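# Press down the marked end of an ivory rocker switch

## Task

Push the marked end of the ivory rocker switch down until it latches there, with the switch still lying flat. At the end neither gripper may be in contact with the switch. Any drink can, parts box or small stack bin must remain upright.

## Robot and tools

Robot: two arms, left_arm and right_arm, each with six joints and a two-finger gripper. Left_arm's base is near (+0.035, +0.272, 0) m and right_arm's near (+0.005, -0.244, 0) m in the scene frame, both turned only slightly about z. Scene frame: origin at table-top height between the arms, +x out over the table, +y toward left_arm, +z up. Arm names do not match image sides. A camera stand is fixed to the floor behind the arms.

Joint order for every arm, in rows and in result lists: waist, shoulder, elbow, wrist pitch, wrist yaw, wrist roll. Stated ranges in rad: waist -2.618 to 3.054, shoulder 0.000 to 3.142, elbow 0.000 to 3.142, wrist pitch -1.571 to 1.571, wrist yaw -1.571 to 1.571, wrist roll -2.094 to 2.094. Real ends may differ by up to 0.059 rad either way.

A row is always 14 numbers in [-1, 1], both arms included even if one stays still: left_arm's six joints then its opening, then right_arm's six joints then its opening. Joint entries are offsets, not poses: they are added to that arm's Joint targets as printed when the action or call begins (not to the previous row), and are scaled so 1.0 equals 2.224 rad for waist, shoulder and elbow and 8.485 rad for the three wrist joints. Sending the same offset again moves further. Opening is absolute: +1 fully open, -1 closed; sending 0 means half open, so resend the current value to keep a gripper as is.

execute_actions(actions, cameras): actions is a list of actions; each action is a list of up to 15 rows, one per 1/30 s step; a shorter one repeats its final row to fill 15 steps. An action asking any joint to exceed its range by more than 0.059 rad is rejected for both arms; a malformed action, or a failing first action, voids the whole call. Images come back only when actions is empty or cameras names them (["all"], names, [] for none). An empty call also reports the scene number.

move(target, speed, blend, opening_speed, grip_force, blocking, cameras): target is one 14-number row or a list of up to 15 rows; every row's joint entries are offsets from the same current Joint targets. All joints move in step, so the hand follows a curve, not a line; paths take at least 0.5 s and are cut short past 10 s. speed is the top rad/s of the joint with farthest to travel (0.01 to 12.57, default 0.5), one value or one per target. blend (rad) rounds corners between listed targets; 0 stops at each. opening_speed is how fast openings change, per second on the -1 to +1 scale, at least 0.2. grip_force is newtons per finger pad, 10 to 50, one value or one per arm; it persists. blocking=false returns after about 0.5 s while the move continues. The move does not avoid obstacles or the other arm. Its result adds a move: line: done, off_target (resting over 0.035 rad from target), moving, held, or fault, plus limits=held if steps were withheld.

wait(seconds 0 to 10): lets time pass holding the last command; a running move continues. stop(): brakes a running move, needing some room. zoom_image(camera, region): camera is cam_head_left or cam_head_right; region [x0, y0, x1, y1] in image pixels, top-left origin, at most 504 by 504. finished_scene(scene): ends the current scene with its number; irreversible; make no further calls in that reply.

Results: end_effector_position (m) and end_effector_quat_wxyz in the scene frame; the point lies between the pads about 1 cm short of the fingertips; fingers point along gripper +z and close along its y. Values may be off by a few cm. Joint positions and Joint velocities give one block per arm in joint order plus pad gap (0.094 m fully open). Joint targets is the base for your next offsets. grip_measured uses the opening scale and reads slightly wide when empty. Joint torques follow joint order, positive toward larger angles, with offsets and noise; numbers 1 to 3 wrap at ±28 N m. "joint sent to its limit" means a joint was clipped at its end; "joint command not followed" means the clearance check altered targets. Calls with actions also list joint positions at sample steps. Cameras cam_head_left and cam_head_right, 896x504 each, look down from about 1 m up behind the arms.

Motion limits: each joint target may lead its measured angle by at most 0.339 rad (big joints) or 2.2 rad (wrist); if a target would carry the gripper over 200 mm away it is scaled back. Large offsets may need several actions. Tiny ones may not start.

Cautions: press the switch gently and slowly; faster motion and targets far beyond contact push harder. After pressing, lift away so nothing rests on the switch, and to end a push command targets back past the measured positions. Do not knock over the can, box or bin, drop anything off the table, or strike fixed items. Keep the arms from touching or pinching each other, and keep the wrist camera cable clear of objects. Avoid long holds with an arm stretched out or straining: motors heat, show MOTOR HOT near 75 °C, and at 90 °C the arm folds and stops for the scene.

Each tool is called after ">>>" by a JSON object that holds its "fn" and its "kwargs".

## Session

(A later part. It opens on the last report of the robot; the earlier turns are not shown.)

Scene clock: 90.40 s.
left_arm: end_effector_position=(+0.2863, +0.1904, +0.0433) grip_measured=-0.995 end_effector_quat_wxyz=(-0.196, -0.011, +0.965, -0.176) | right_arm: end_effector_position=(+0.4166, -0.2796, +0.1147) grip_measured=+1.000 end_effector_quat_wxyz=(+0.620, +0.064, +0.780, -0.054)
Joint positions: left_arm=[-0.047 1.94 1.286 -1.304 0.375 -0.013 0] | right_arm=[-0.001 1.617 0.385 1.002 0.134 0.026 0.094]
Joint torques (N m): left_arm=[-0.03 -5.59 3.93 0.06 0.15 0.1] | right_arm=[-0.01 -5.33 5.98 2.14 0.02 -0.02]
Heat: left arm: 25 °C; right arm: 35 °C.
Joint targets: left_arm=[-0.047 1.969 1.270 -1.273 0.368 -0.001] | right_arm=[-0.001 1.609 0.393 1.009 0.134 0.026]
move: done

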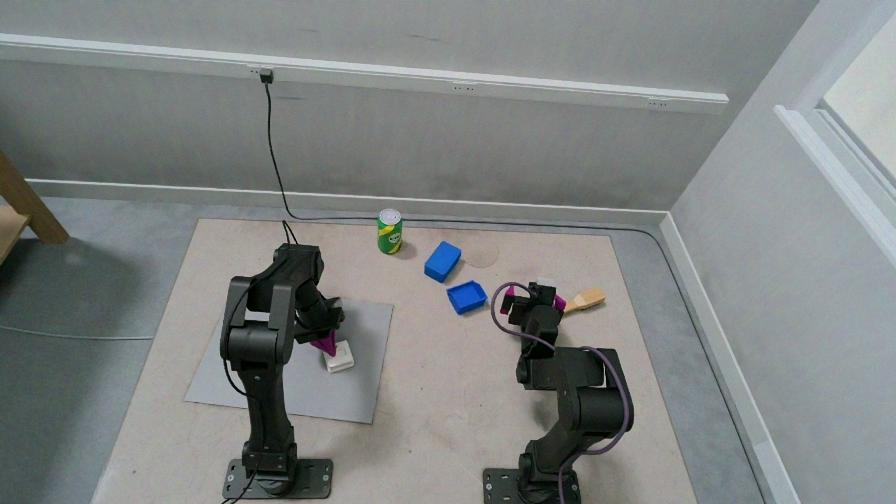

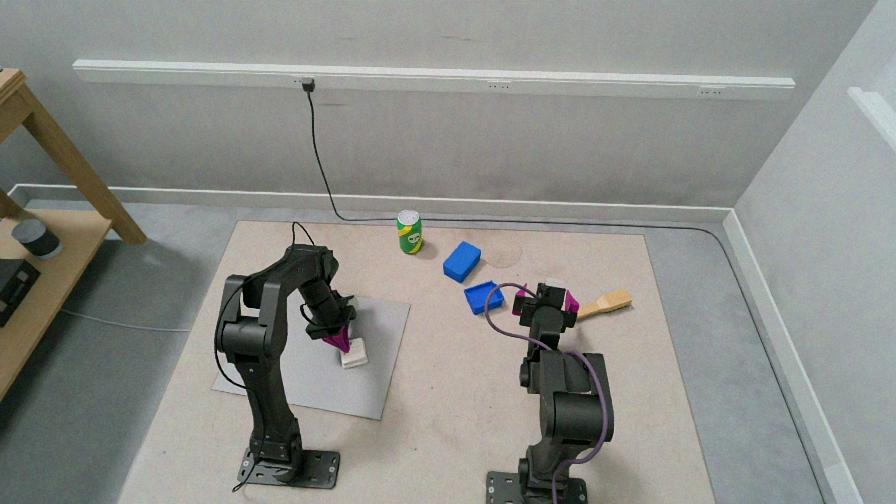

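>>> {"fn": "move", "kwargs": {"target": [0, 0.00334, -0.00499, 0.00218, 0, 0, -1, 0, 0, 0, 0, 0, 0, 1], "speed": 0.04, "cameras": ["all"]}}

>>> {"fn": "zoom_image", "kwargs": {"camera": "cam_head_left", "region": [321, 336, 349, 364]}}

>>> {"fn": "zoom_image", "kwargs": {"camera": "cam_head_right", "region": [335, 333, 363, 361]}}

Scene clock: 92.50 s.
left_arm: end_effector_position=(+0.2855, +0.1887, +0.0422) grip_measured=-0.995 end_effector_quat_wxyz=(-0.196, -0.012, +0.964, -0.180) | right_arm: end_effector_position=(+0.4166, -0.2796, +0.1147) grip_measured=+1.000 end_effector_quat_wxyz=(+0.620, +0.064, +0.780, -0.054)
Joint positions: left_arm=[-0.047 1.94 1.279 -1.297 0.385 -0.013 0] | right_arm=[-0.001 1.617 0.385 1.002 0.134 0.026 0.094]
Joint torques (N m): left_arm=[-0.03 -4.94 3.74 0.23 0.07 0.11] | right_arm=[0.01 -5.31 5.97 2.13 0.02 -0.03]
Heat: left arm: 25 °C; right arm: 35 °C.
Joint targets: left_arm=[-0.047 1.976 1.258 -1.255 0.368 -0.001] | right_arm=[-0.001 1.609 0.393 1.009 0.134 0.026]
move: off_target (left_arm); left_arm: the wrist pitch is farthest, 0.043 rad from its target

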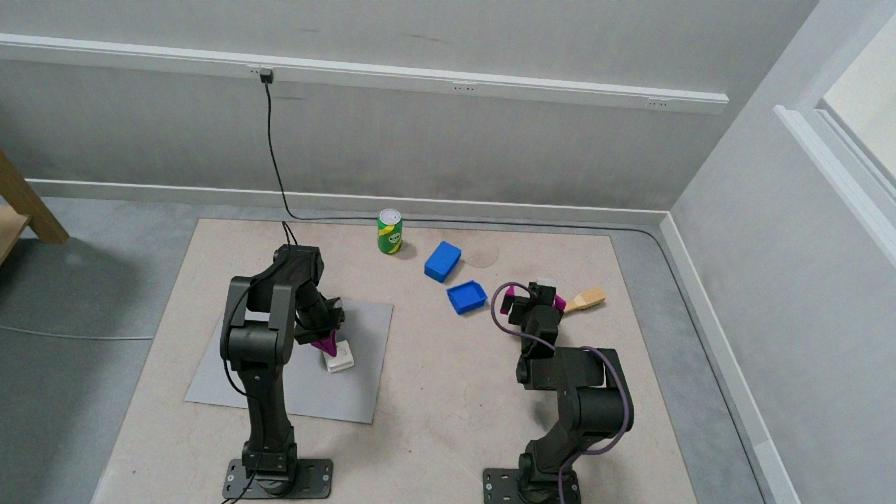

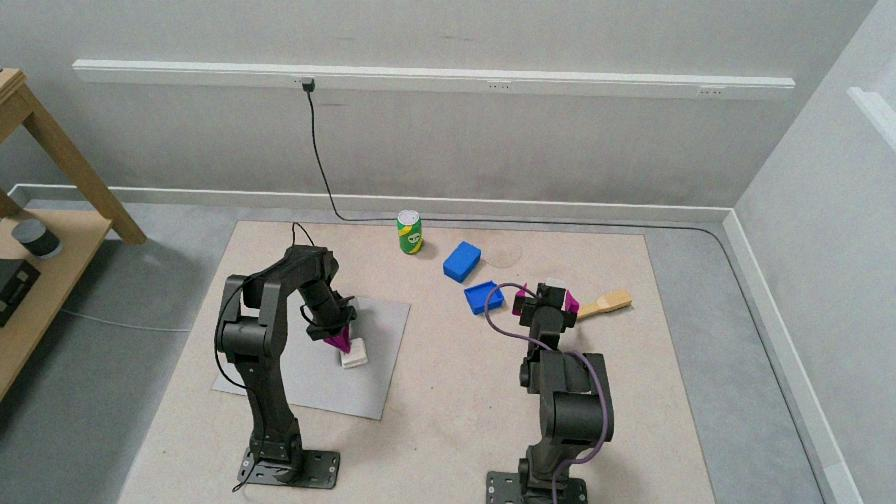

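Scaled by 18.000 from the camera's 896x504 image, which has a finer 1280x720 frame.

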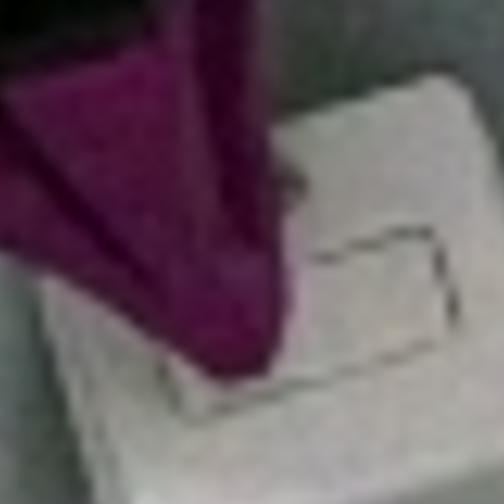

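Scaled by 18.000 from the camera's 896x504 image, which has a finer 1280x720 frame.

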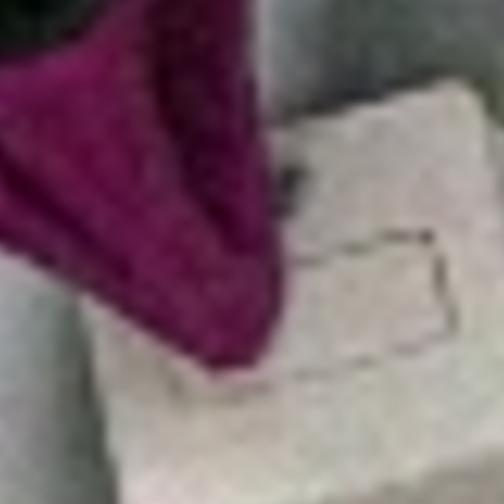

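>>> {"fn": "move", "kwargs": {"target": [[0, -0.0063, 0.018, -0.00354, 0, 0, -1, 0, 0, 0, 0, 0, 0, 1], [0.00944, -0.0063, 0.018, -0.00354, 0, 0, -1, 0, 0, 0, 0, 0, 0, 1]], "speed": 0.05, "cameras": ["all"]}}

>>> {"fn": "zoom_image", "kwargs": {"camera": "cam_head_left", "region": [321, 336, 349, 364]}}

>>> {"fn": "zoom_image", "kwargs": {"camera": "cam_head_right", "region": [335, 333, 363, 361]}}

Scene clock: 101.60 s.
left_arm: end_effector_position=(+0.2869, +0.1921, +0.0428) grip_measured=-0.995 end_effector_quat_wxyz=(-0.195, -0.019, +0.964, -0.182) | right_arm: end_effector_position=(+0.4166, -0.2796, +0.1147) grip_measured=+1.000 end_effector_quat_wxyz=(+0.620, +0.064, +0.780, -0.054)
Joint positions: left_arm=[-0.033 1.94 1.282 -1.3 0.385 -0.013 0] | right_arm=[-0.001 1.617 0.385 1.002 0.134 0.026 0.094]
Joint torques (N m): left_arm=[0.55 -6 7.21 -0.06 0.07 0.12] | right_arm=[-0.01 -5.31 5.97 2.14 0.01 -0.02]
Heat: left arm: 25 °C; right arm: 36 °C.
Joint targets: left_arm=[-0.026 1.962 1.298 -1.285 0.368 -0.001] | right_arm=[-0.001 1.609 0.393 1.009 0.134 0.026]
move: done

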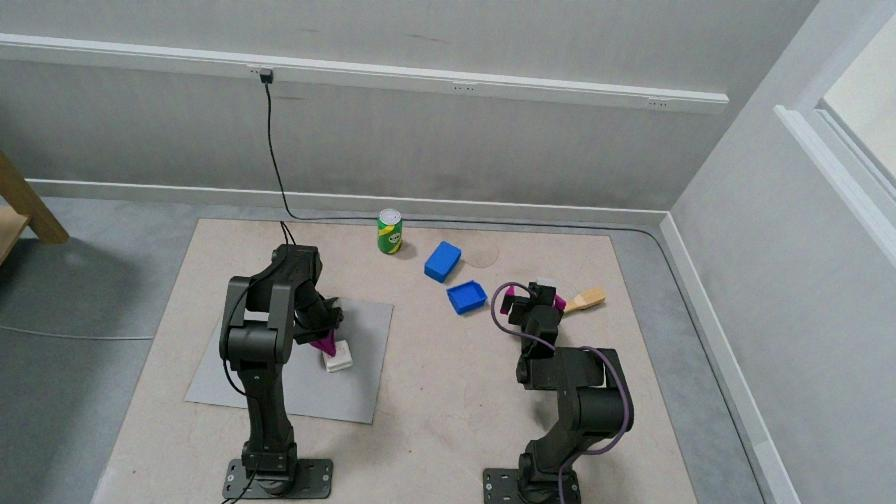

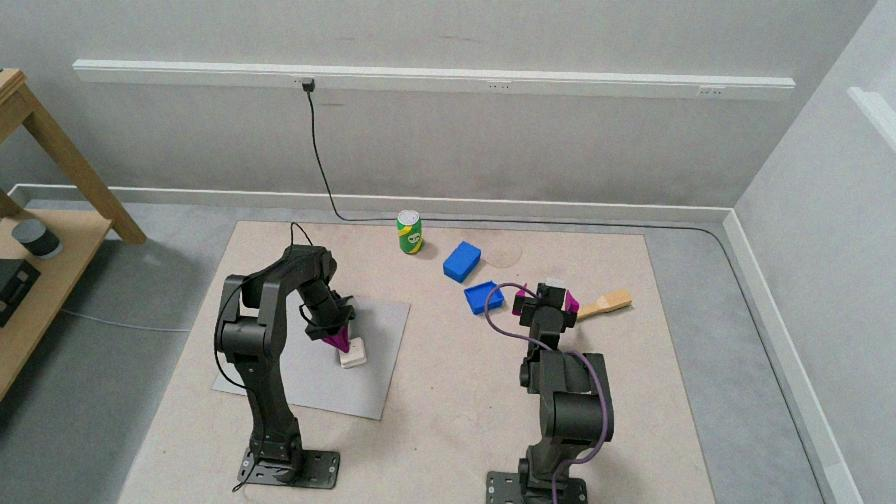

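Scaled by 18.000 from the camera's 896x504 image, which has a finer 1280x720 frame.

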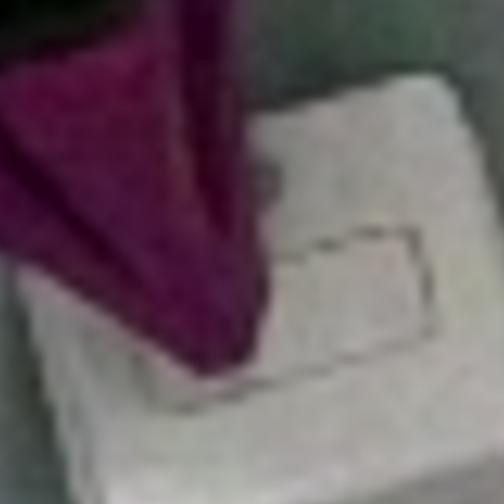

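Scaled by 18.000 from the camera's 896x504 image, which has a finer 1280x720 frame.

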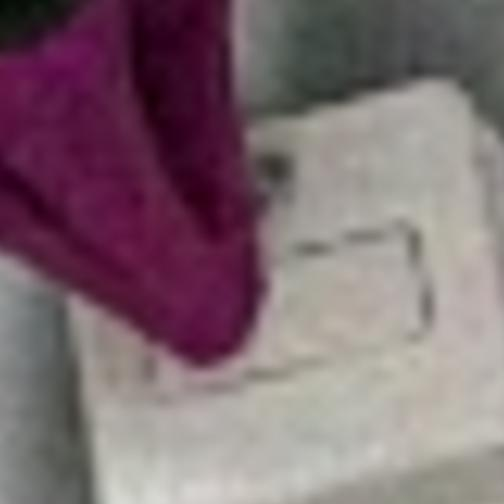

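>>> {"fn": "move", "kwargs": {"target": [[0, 0, 0.02923, -0.01268, 0, 0, -1, 0, 0, 0, 0, 0, 0, 1], [-0.10746, -0.03957, 0.04933, -0.01532, -0.03948, 0, -1, 0, 0, 0, 0, 0, 0, 1]], "speed": [0.06, 0.15], "blend": [0.01, 0], "cameras": ["all"]}}

>>> {"fn": "zoom_image", "kwargs": {"camera": "cam_head_left", "region": [315, 325, 355, 365]}}

>>> {"fn": "zoom_image", "kwargs": {"camera": "cam_head_right", "region": [329, 322, 369, 362]}}

Scene clock: 121.70 s.
left_arm: end_effector_position=(+0.2842, +0.1937, +0.0606) grip_measured=-0.995 end_effector_quat_wxyz=(-0.183, +0.126, +0.975, +0.005) | right_arm: end_effector_position=(+0.4166, -0.2796, +0.1147) grip_measured=+1.000 end_effector_quat_wxyz=(+0.620, +0.064, +0.780, -0.054)
Joint positions: left_arm=[-0.26 1.916 1.384 -1.404 0.043 -0.013 0] | right_arm=[-0.001 1.617 0.385 1.002 0.134 0.026 0.094]
Joint torques (N m): left_arm=[-0.4 -11.48 8.08 -0.28 -0.07 0.1] | right_arm=[-0.01 -5.31 5.97 2.14 0.02 -0.03]
Heat: left arm: 26 °C; right arm: 36 °C.
Joint targets: left_arm=[-0.265 1.874 1.408 -1.415 0.033 -0.001] | right_arm=[-0.001 1.609 0.393 1.009 0.134 0.026]
move: off_target (left_arm); left_arm: the shoulder is farthest, 0.042 rad from its target

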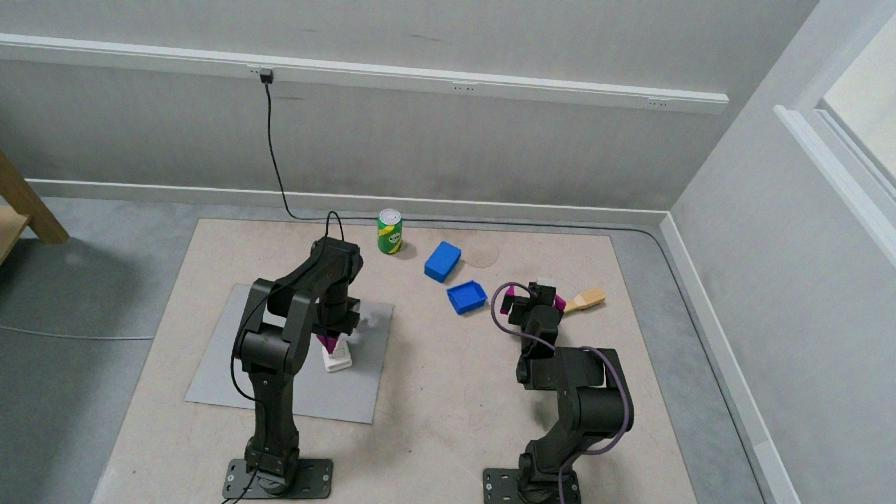

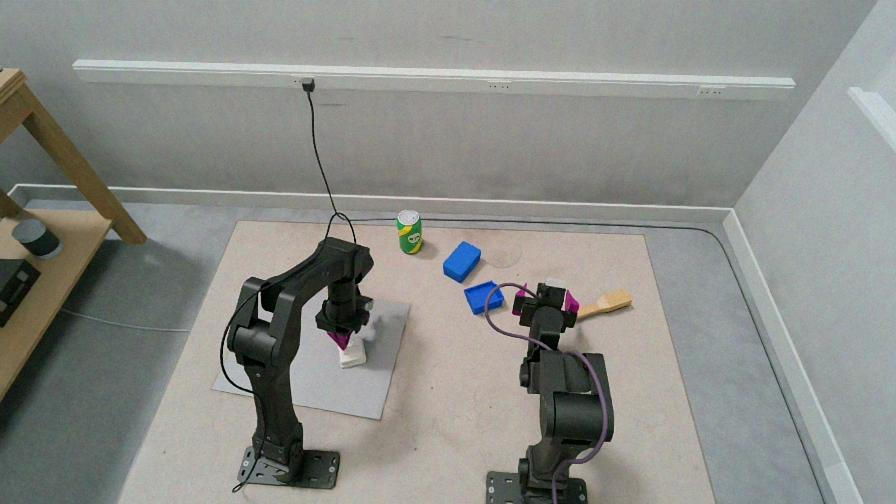

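Scaled by 12.600 from the camera's 896x504 image, which has a finer 1280x720 frame.

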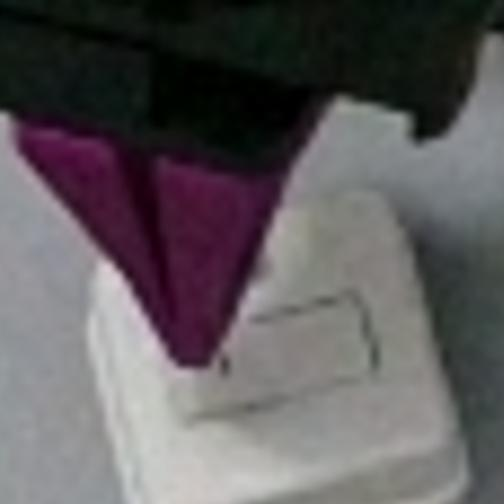

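Scaled by 12.600 from the camera's 896x504 image, which has a finer 1280x720 frame.

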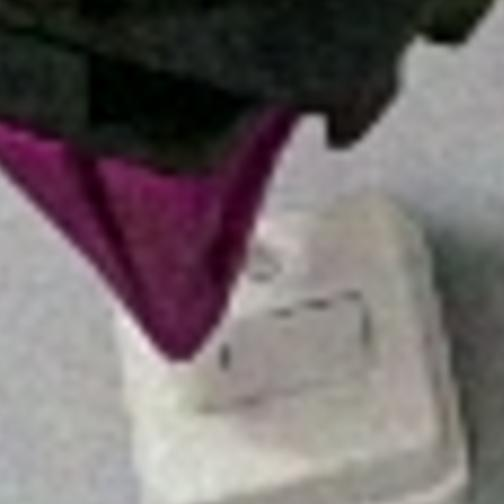

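>>> {"fn": "zoom_image", "kwargs": {"camera": "cam_head_right", "region": [327, 322, 357, 352]}}

>>> {"fn": "zoom_image", "kwargs": {"camera": "cam_head_left", "region": [313, 326, 343, 356]}}

>>> {"fn": "zoom_image", "kwargs": {"camera": "cam_head_left", "region": [495, 275, 575, 325]}}

>>> {"fn": "zoom_image", "kwargs": {"camera": "cam_head_right", "region": [505, 275, 585, 325]}}

Scaled by 16.800 from the camera's 896x504 image, which has a finer 1280x720 frame.

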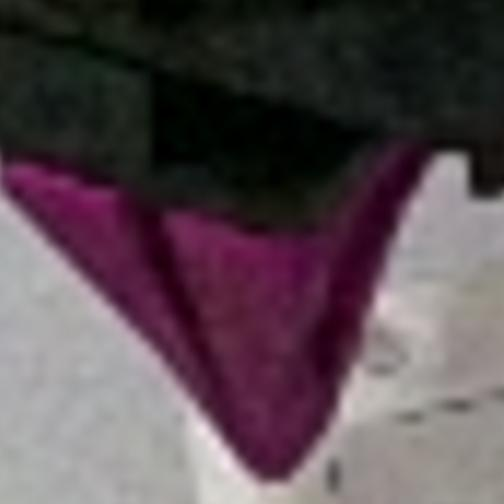

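Scaled by 16.800 from the camera's 896x504 image, which has a finer 1280x720 frame.

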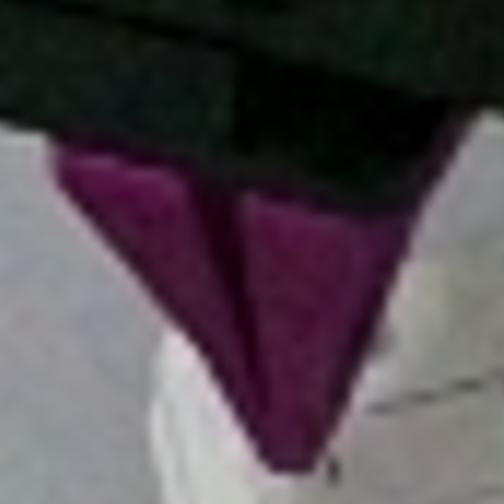

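Scaled by 6.300 from the camera's 896x504 image, which has a finer 1280x720 frame.

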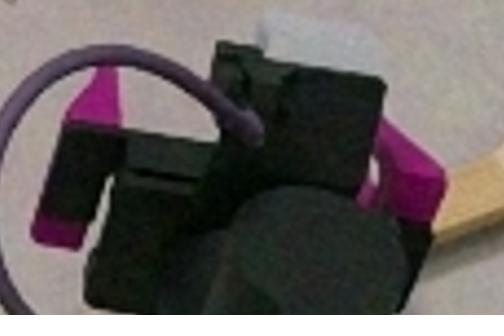

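Scaled by 6.300 from the camera's 896x504 image, which has a finer 1280x720 frame.

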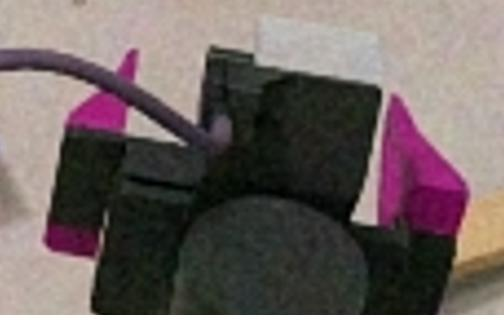

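>>> {"fn": "move", "kwargs": {"target": [0.00845, 0.02563, -0.03696, 0.00999, 0, 0, -1, 0, 0, 0, 0, 0, 0, 1], "speed": 0.06, "cameras": ["all"]}}

>>> {"fn": "zoom_image", "kwargs": {"camera": "cam_head_left", "region": [317, 332, 347, 362]}}

>>> {"fn": "zoom_image", "kwargs": {"camera": "cam_head_right", "region": [331, 329, 361, 359]}}

Scene clock: 156.90 s.
left_arm: end_effector_position=(+0.2829, +0.1964, +0.0470) grip_measured=-0.995 end_effector_quat_wxyz=(-0.178, +0.122, +0.976, +0.004) | right_arm: end_effector_position=(+0.4166, -0.2796, +0.1147) grip_measured=+1.000 end_effector_quat_wxyz=(+0.620, +0.064, +0.780, -0.054)
Joint positions: left_arm=[-0.252 1.916 1.331 -1.341 0.042 -0.013 0] | right_arm=[-0.001 1.617 0.385 1.002 0.134 0.026 0.094]
Joint torques (N m): left_arm=[0.46 -6.64 5.19 -0.09 -0.06 0.09] | right_arm=[-0.01 -5.31 5.98 2.15 0.02 -0.02]
Heat: left arm: 28 °C; right arm: 38 °C.
Joint targets: left_arm=[-0.246 1.931 1.326 -1.330 0.033 -0.001] | right_arm=[-0.001 1.609 0.393 1.009 0.134 0.026]
move: done

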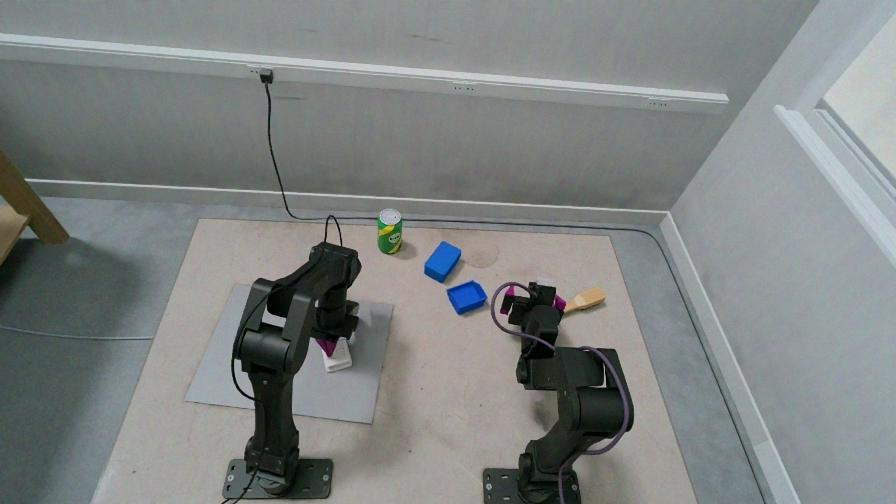

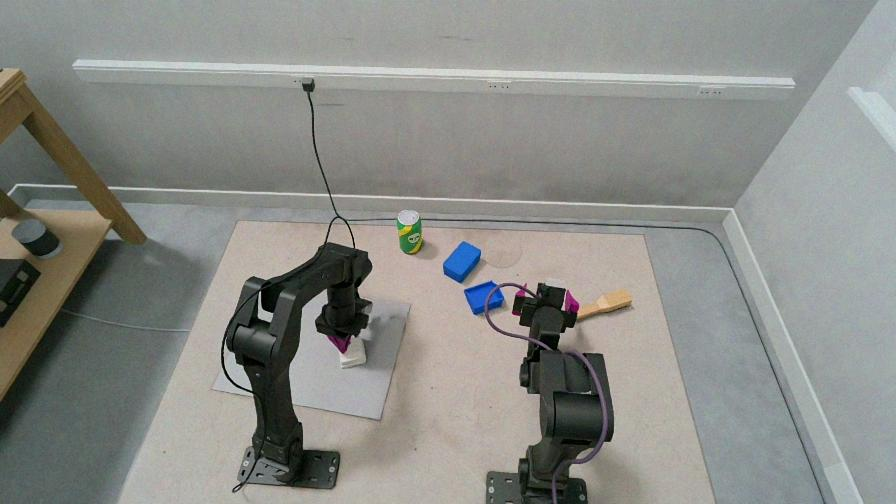

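Scaled by 16.800 from the camera's 896x504 image, which has a finer 1280x720 frame.

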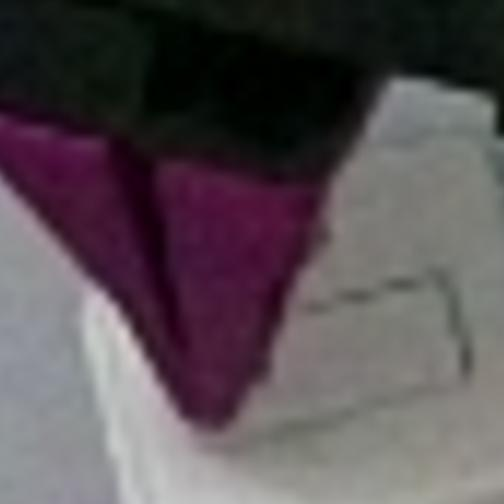

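Scaled by 16.800 from the camera's 896x504 image, which has a finer 1280x720 frame.

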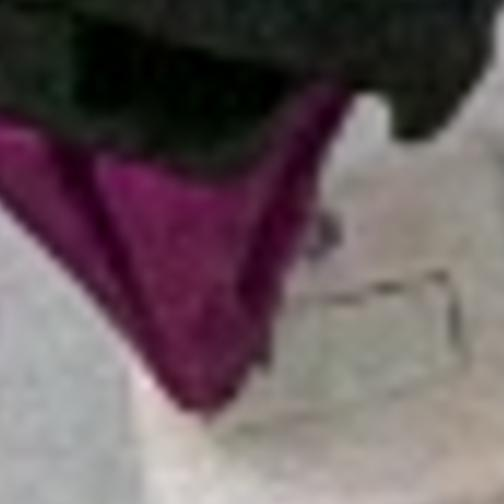

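>>> {"fn": "move", "kwargs": {"target": [0, 0.0072, -0.00881, 0.00352, 0, 0, -1, 0, 0, 0, 0, 0, 0, 1], "speed": 0.04, "cameras": ["all"]}}

>>> {"fn": "zoom_image", "kwargs": {"camera": "cam_head_left", "region": [317, 332, 347, 362]}}

>>> {"fn": "zoom_image", "kwargs": {"camera": "cam_head_right", "region": [331, 329, 361, 359]}}

Scene clock: 163.63 s.
left_arm: end_effector_position=(+0.2826, +0.1965, +0.0442) grip_measured=-0.995 end_effector_quat_wxyz=(-0.178, +0.122, +0.976, +0.004) | right_arm: end_effector_position=(+0.4166, -0.2796, +0.1147) grip_measured=+1.000 end_effector_quat_wxyz=(+0.620, +0.064, +0.780, -0.054)
Joint positions: left_arm=[-0.252 1.917 1.321 -1.329 0.042 -0.013 0] | right_arm=[-0.001 1.617 0.385 1.002 0.134 0.026 0.094]
Joint torques (N m): left_arm=[0.49 -5.39 4.27 0.12 -0.07 0.1] | right_arm=[-0.01 -5.31 5.97 2.15 0.01 -0.03]
Heat: left arm: 28 °C; right arm: 38 °C.
Joint targets: left_arm=[-0.246 1.947 1.306 -1.300 0.033 -0.001] | right_arm=[-0.001 1.609 0.393 1.009 0.134 0.026]
move: done

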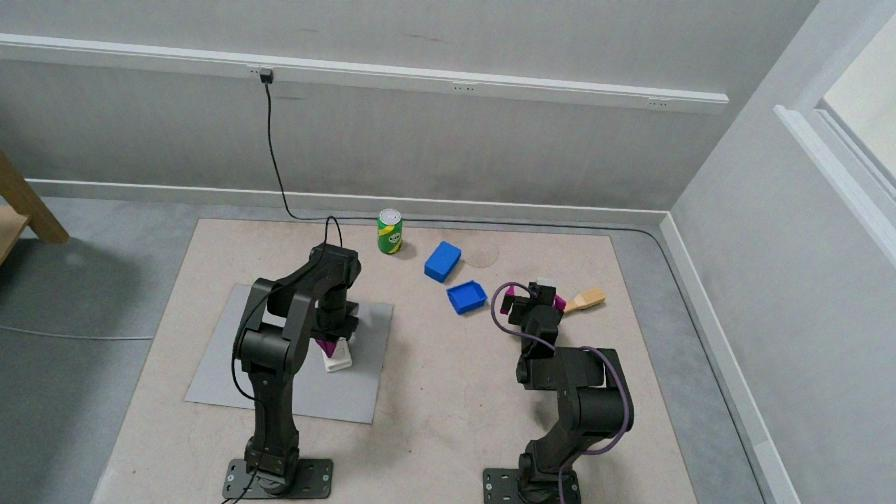

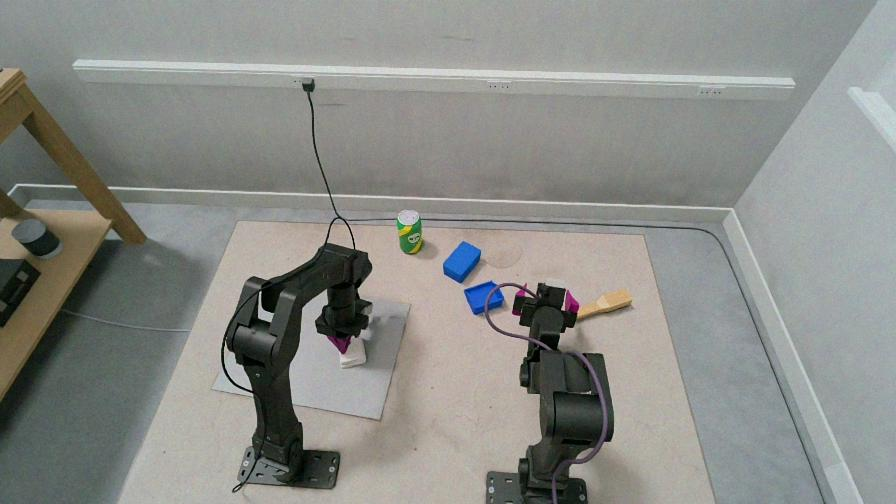

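Scaled by 16.800 from the camera's 896x504 image, which has a finer 1280x720 frame.

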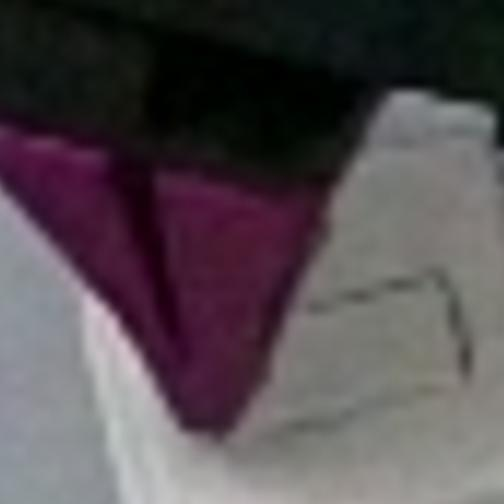

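Scaled by 16.800 from the camera's 896x504 image, which has a finer 1280x720 frame.

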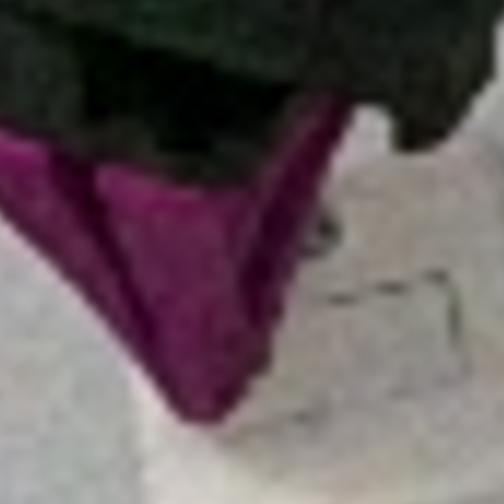

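>>> {"fn": "move", "kwargs": {"target": [0, 0.00346, -0.00661, 0.00264, 0, 0, -1, 0, 0, 0, 0, 0, 0, 1], "speed": 0.04, "cameras": ["all"]}}

>>> {"fn": "zoom_image", "kwargs": {"camera": "cam_head_left", "region": [317, 332, 347, 362]}}

>>> {"fn": "zoom_image", "kwargs": {"camera": "cam_head_right", "region": [331, 329, 361, 359]}}

Scene clock: 165.87 s.
left_arm: end_effector_position=(+0.2809, +0.1977, +0.0383) grip_measured=-0.995 end_effector_quat_wxyz=(-0.183, +0.122, +0.976, +0.007) | right_arm: end_effector_position=(+0.4166, -0.2796, +0.1147) grip_measured=+1.000 end_effector_quat_wxyz=(+0.620, +0.064, +0.780, -0.054)
Joint positions: left_arm=[-0.252 1.929 1.308 -1.315 0.039 -0.013 0] | right_arm=[-0.001 1.617 0.385 1.002 0.134 0.026 0.094]
Joint torques (N m): left_arm=[0.57 -5.78 4.1 0.16 -0.04 0.1] | right_arm=[-0.01 -5.31 5.97 2.14 0.01 -0.03]
Heat: left arm: 28 °C; right arm: 38 °C.
Joint targets: left_arm=[-0.246 1.955 1.291 -1.278 0.033 -0.001] | right_arm=[-0.001 1.609 0.393 1.009 0.134 0.026]
move: off_target (left_arm); left_arm: the wrist pitch is farthest, 0.038 rad from its target

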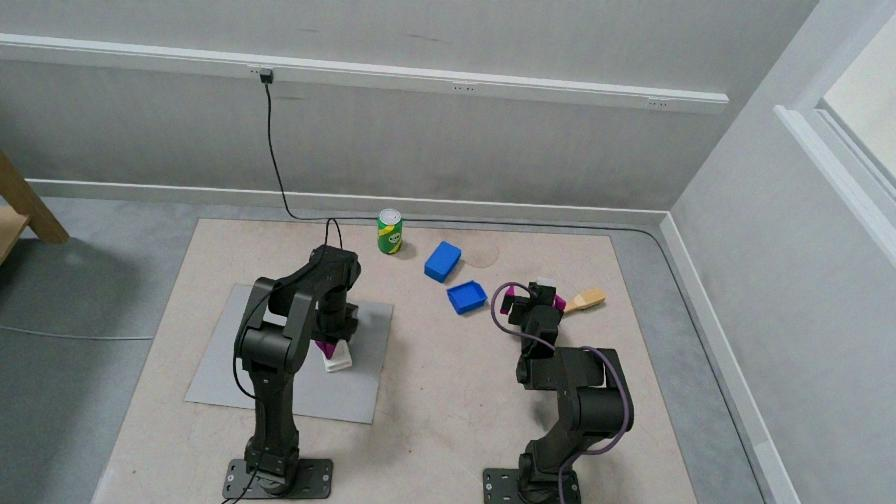

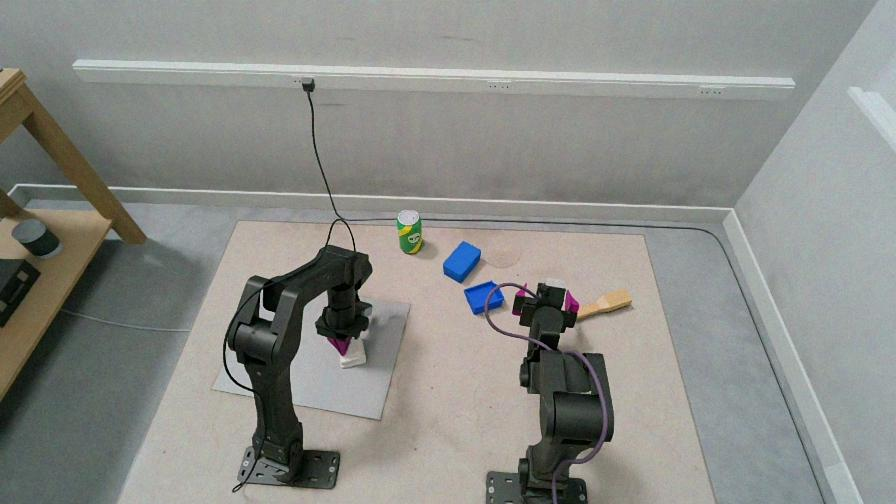

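Scaled by 16.800 from the camera's 896x504 image, which has a finer 1280x720 frame.

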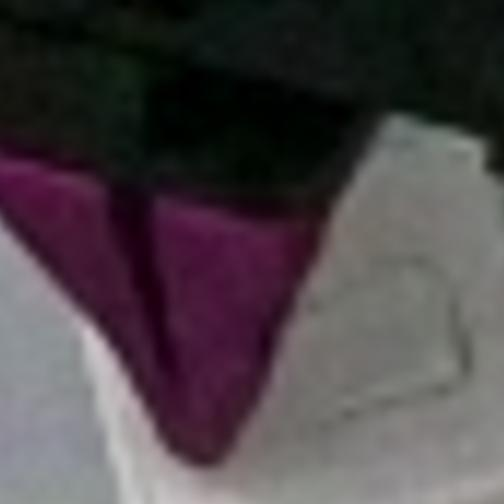

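Scaled by 16.800 from the camera's 896x504 image, which has a finer 1280x720 frame.

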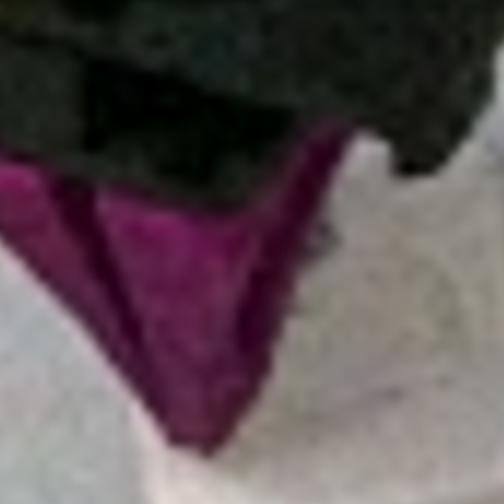

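>>> {"fn": "move", "kwargs": {"target": [[0, -0.0045, 0.02113, 0, 0, 0, -1, 0, 0, 0, 0, 0, 0, 1], [0, -0.0045, 0.05216, -0.01756, 0, 0, -1, 0, 0, 0, 0, 0, 0, 1], [0, -0.0697, 0.09397, -0.0297, 0, 0, -1, 0, 0, 0, 0, 0, 0, 1], [0.2698, -0.0697, 0.09397, -0.0297, 0, 0, -1, 0, 0, 0, 0, 0, 0, 1]], "speed": [0.1, 0.1, 0.2, 0.4], "blend": [0.01, 0.02, 0.05, 0], "cameras": ["all"]}}

>>> {"fn": "zoom_image", "kwargs": {"camera": "cam_head_left", "region": [319, 336, 355, 372]}}

>>> {"fn": "zoom_image", "kwargs": {"camera": "cam_head_right", "region": [333, 333, 369, 369]}}

Scene clock: 173.83 s.
left_arm: end_effector_position=(+0.2857, +0.3538, +0.1053) grip_measured=-0.995 end_effector_quat_wxyz=(-0.147, -0.174, +0.973, -0.042) | right_arm: end_effector_position=(+0.4166, -0.2796, +0.1147) grip_measured=+1.000 end_effector_quat_wxyz=(+0.620, +0.064, +0.780, -0.054)
Joint positions: left_arm=[0.354 1.835 1.478 -1.52 0.036 -0.012 0] | right_arm=[-0.001 1.617 0.385 1.002 0.134 0.026 0.094]
Joint torques (N m): left_arm=[-0.05 -10.47 8.27 -0.18 -0.01 0.1] | right_arm=[-0.01 -5.31 5.97 2.15 0.02 -0.03]
Heat: left arm: 28 °C; right arm: 38 °C.
Joint targets: left_arm=[0.354 1.800 1.501 -1.530 0.033 -0.001] | right_arm=[-0.001 1.609 0.393 1.009 0.134 0.026]
move: off_target (left_arm); left_arm: the shoulder is farthest, 0.036 rad from its target

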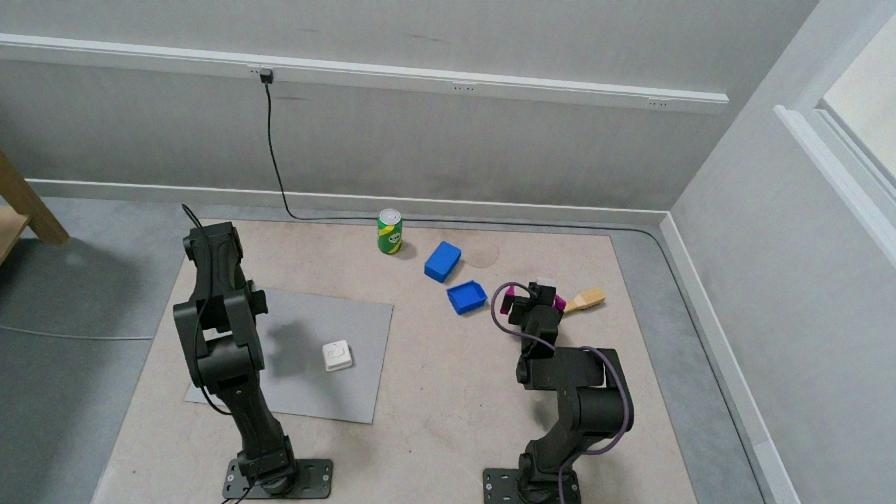

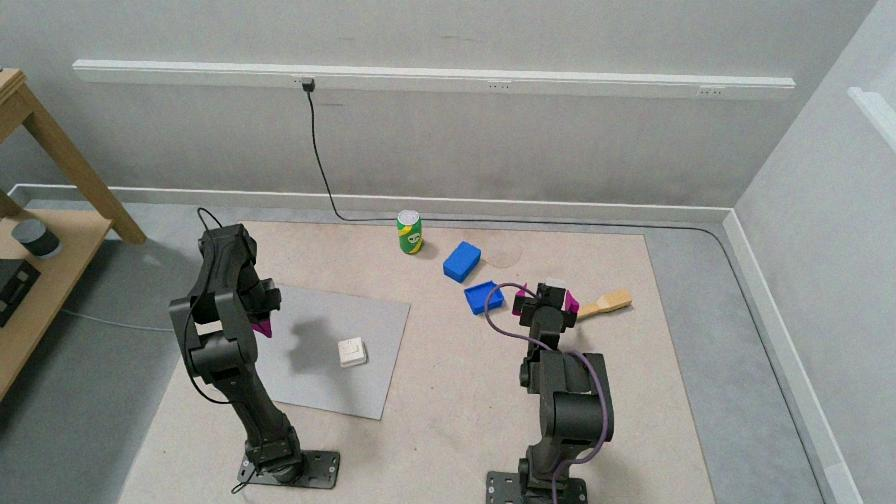

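Scaled by 14.000 from the camera's 896x504 image, which has a finer 1280x720 frame.

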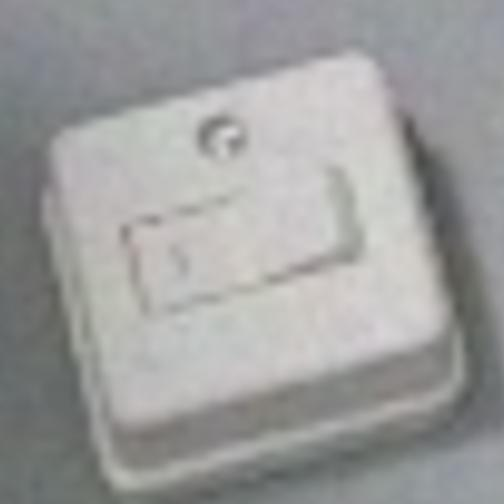

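Scaled by 14.000 from the camera's 896x504 image, which has a finer 1280x720 frame.

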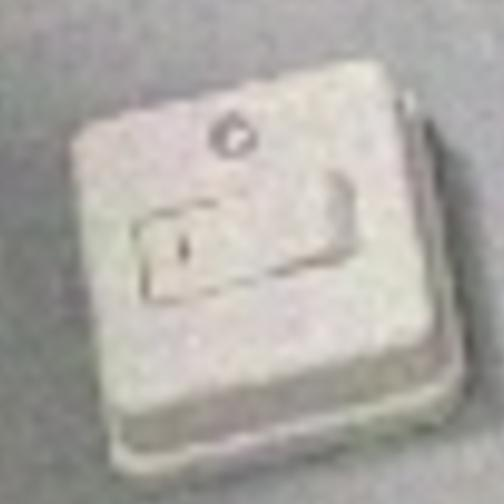

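>>> {"fn": "finished_scene", "kwargs": {"scene": 3}}

The scene is finished: the task was done.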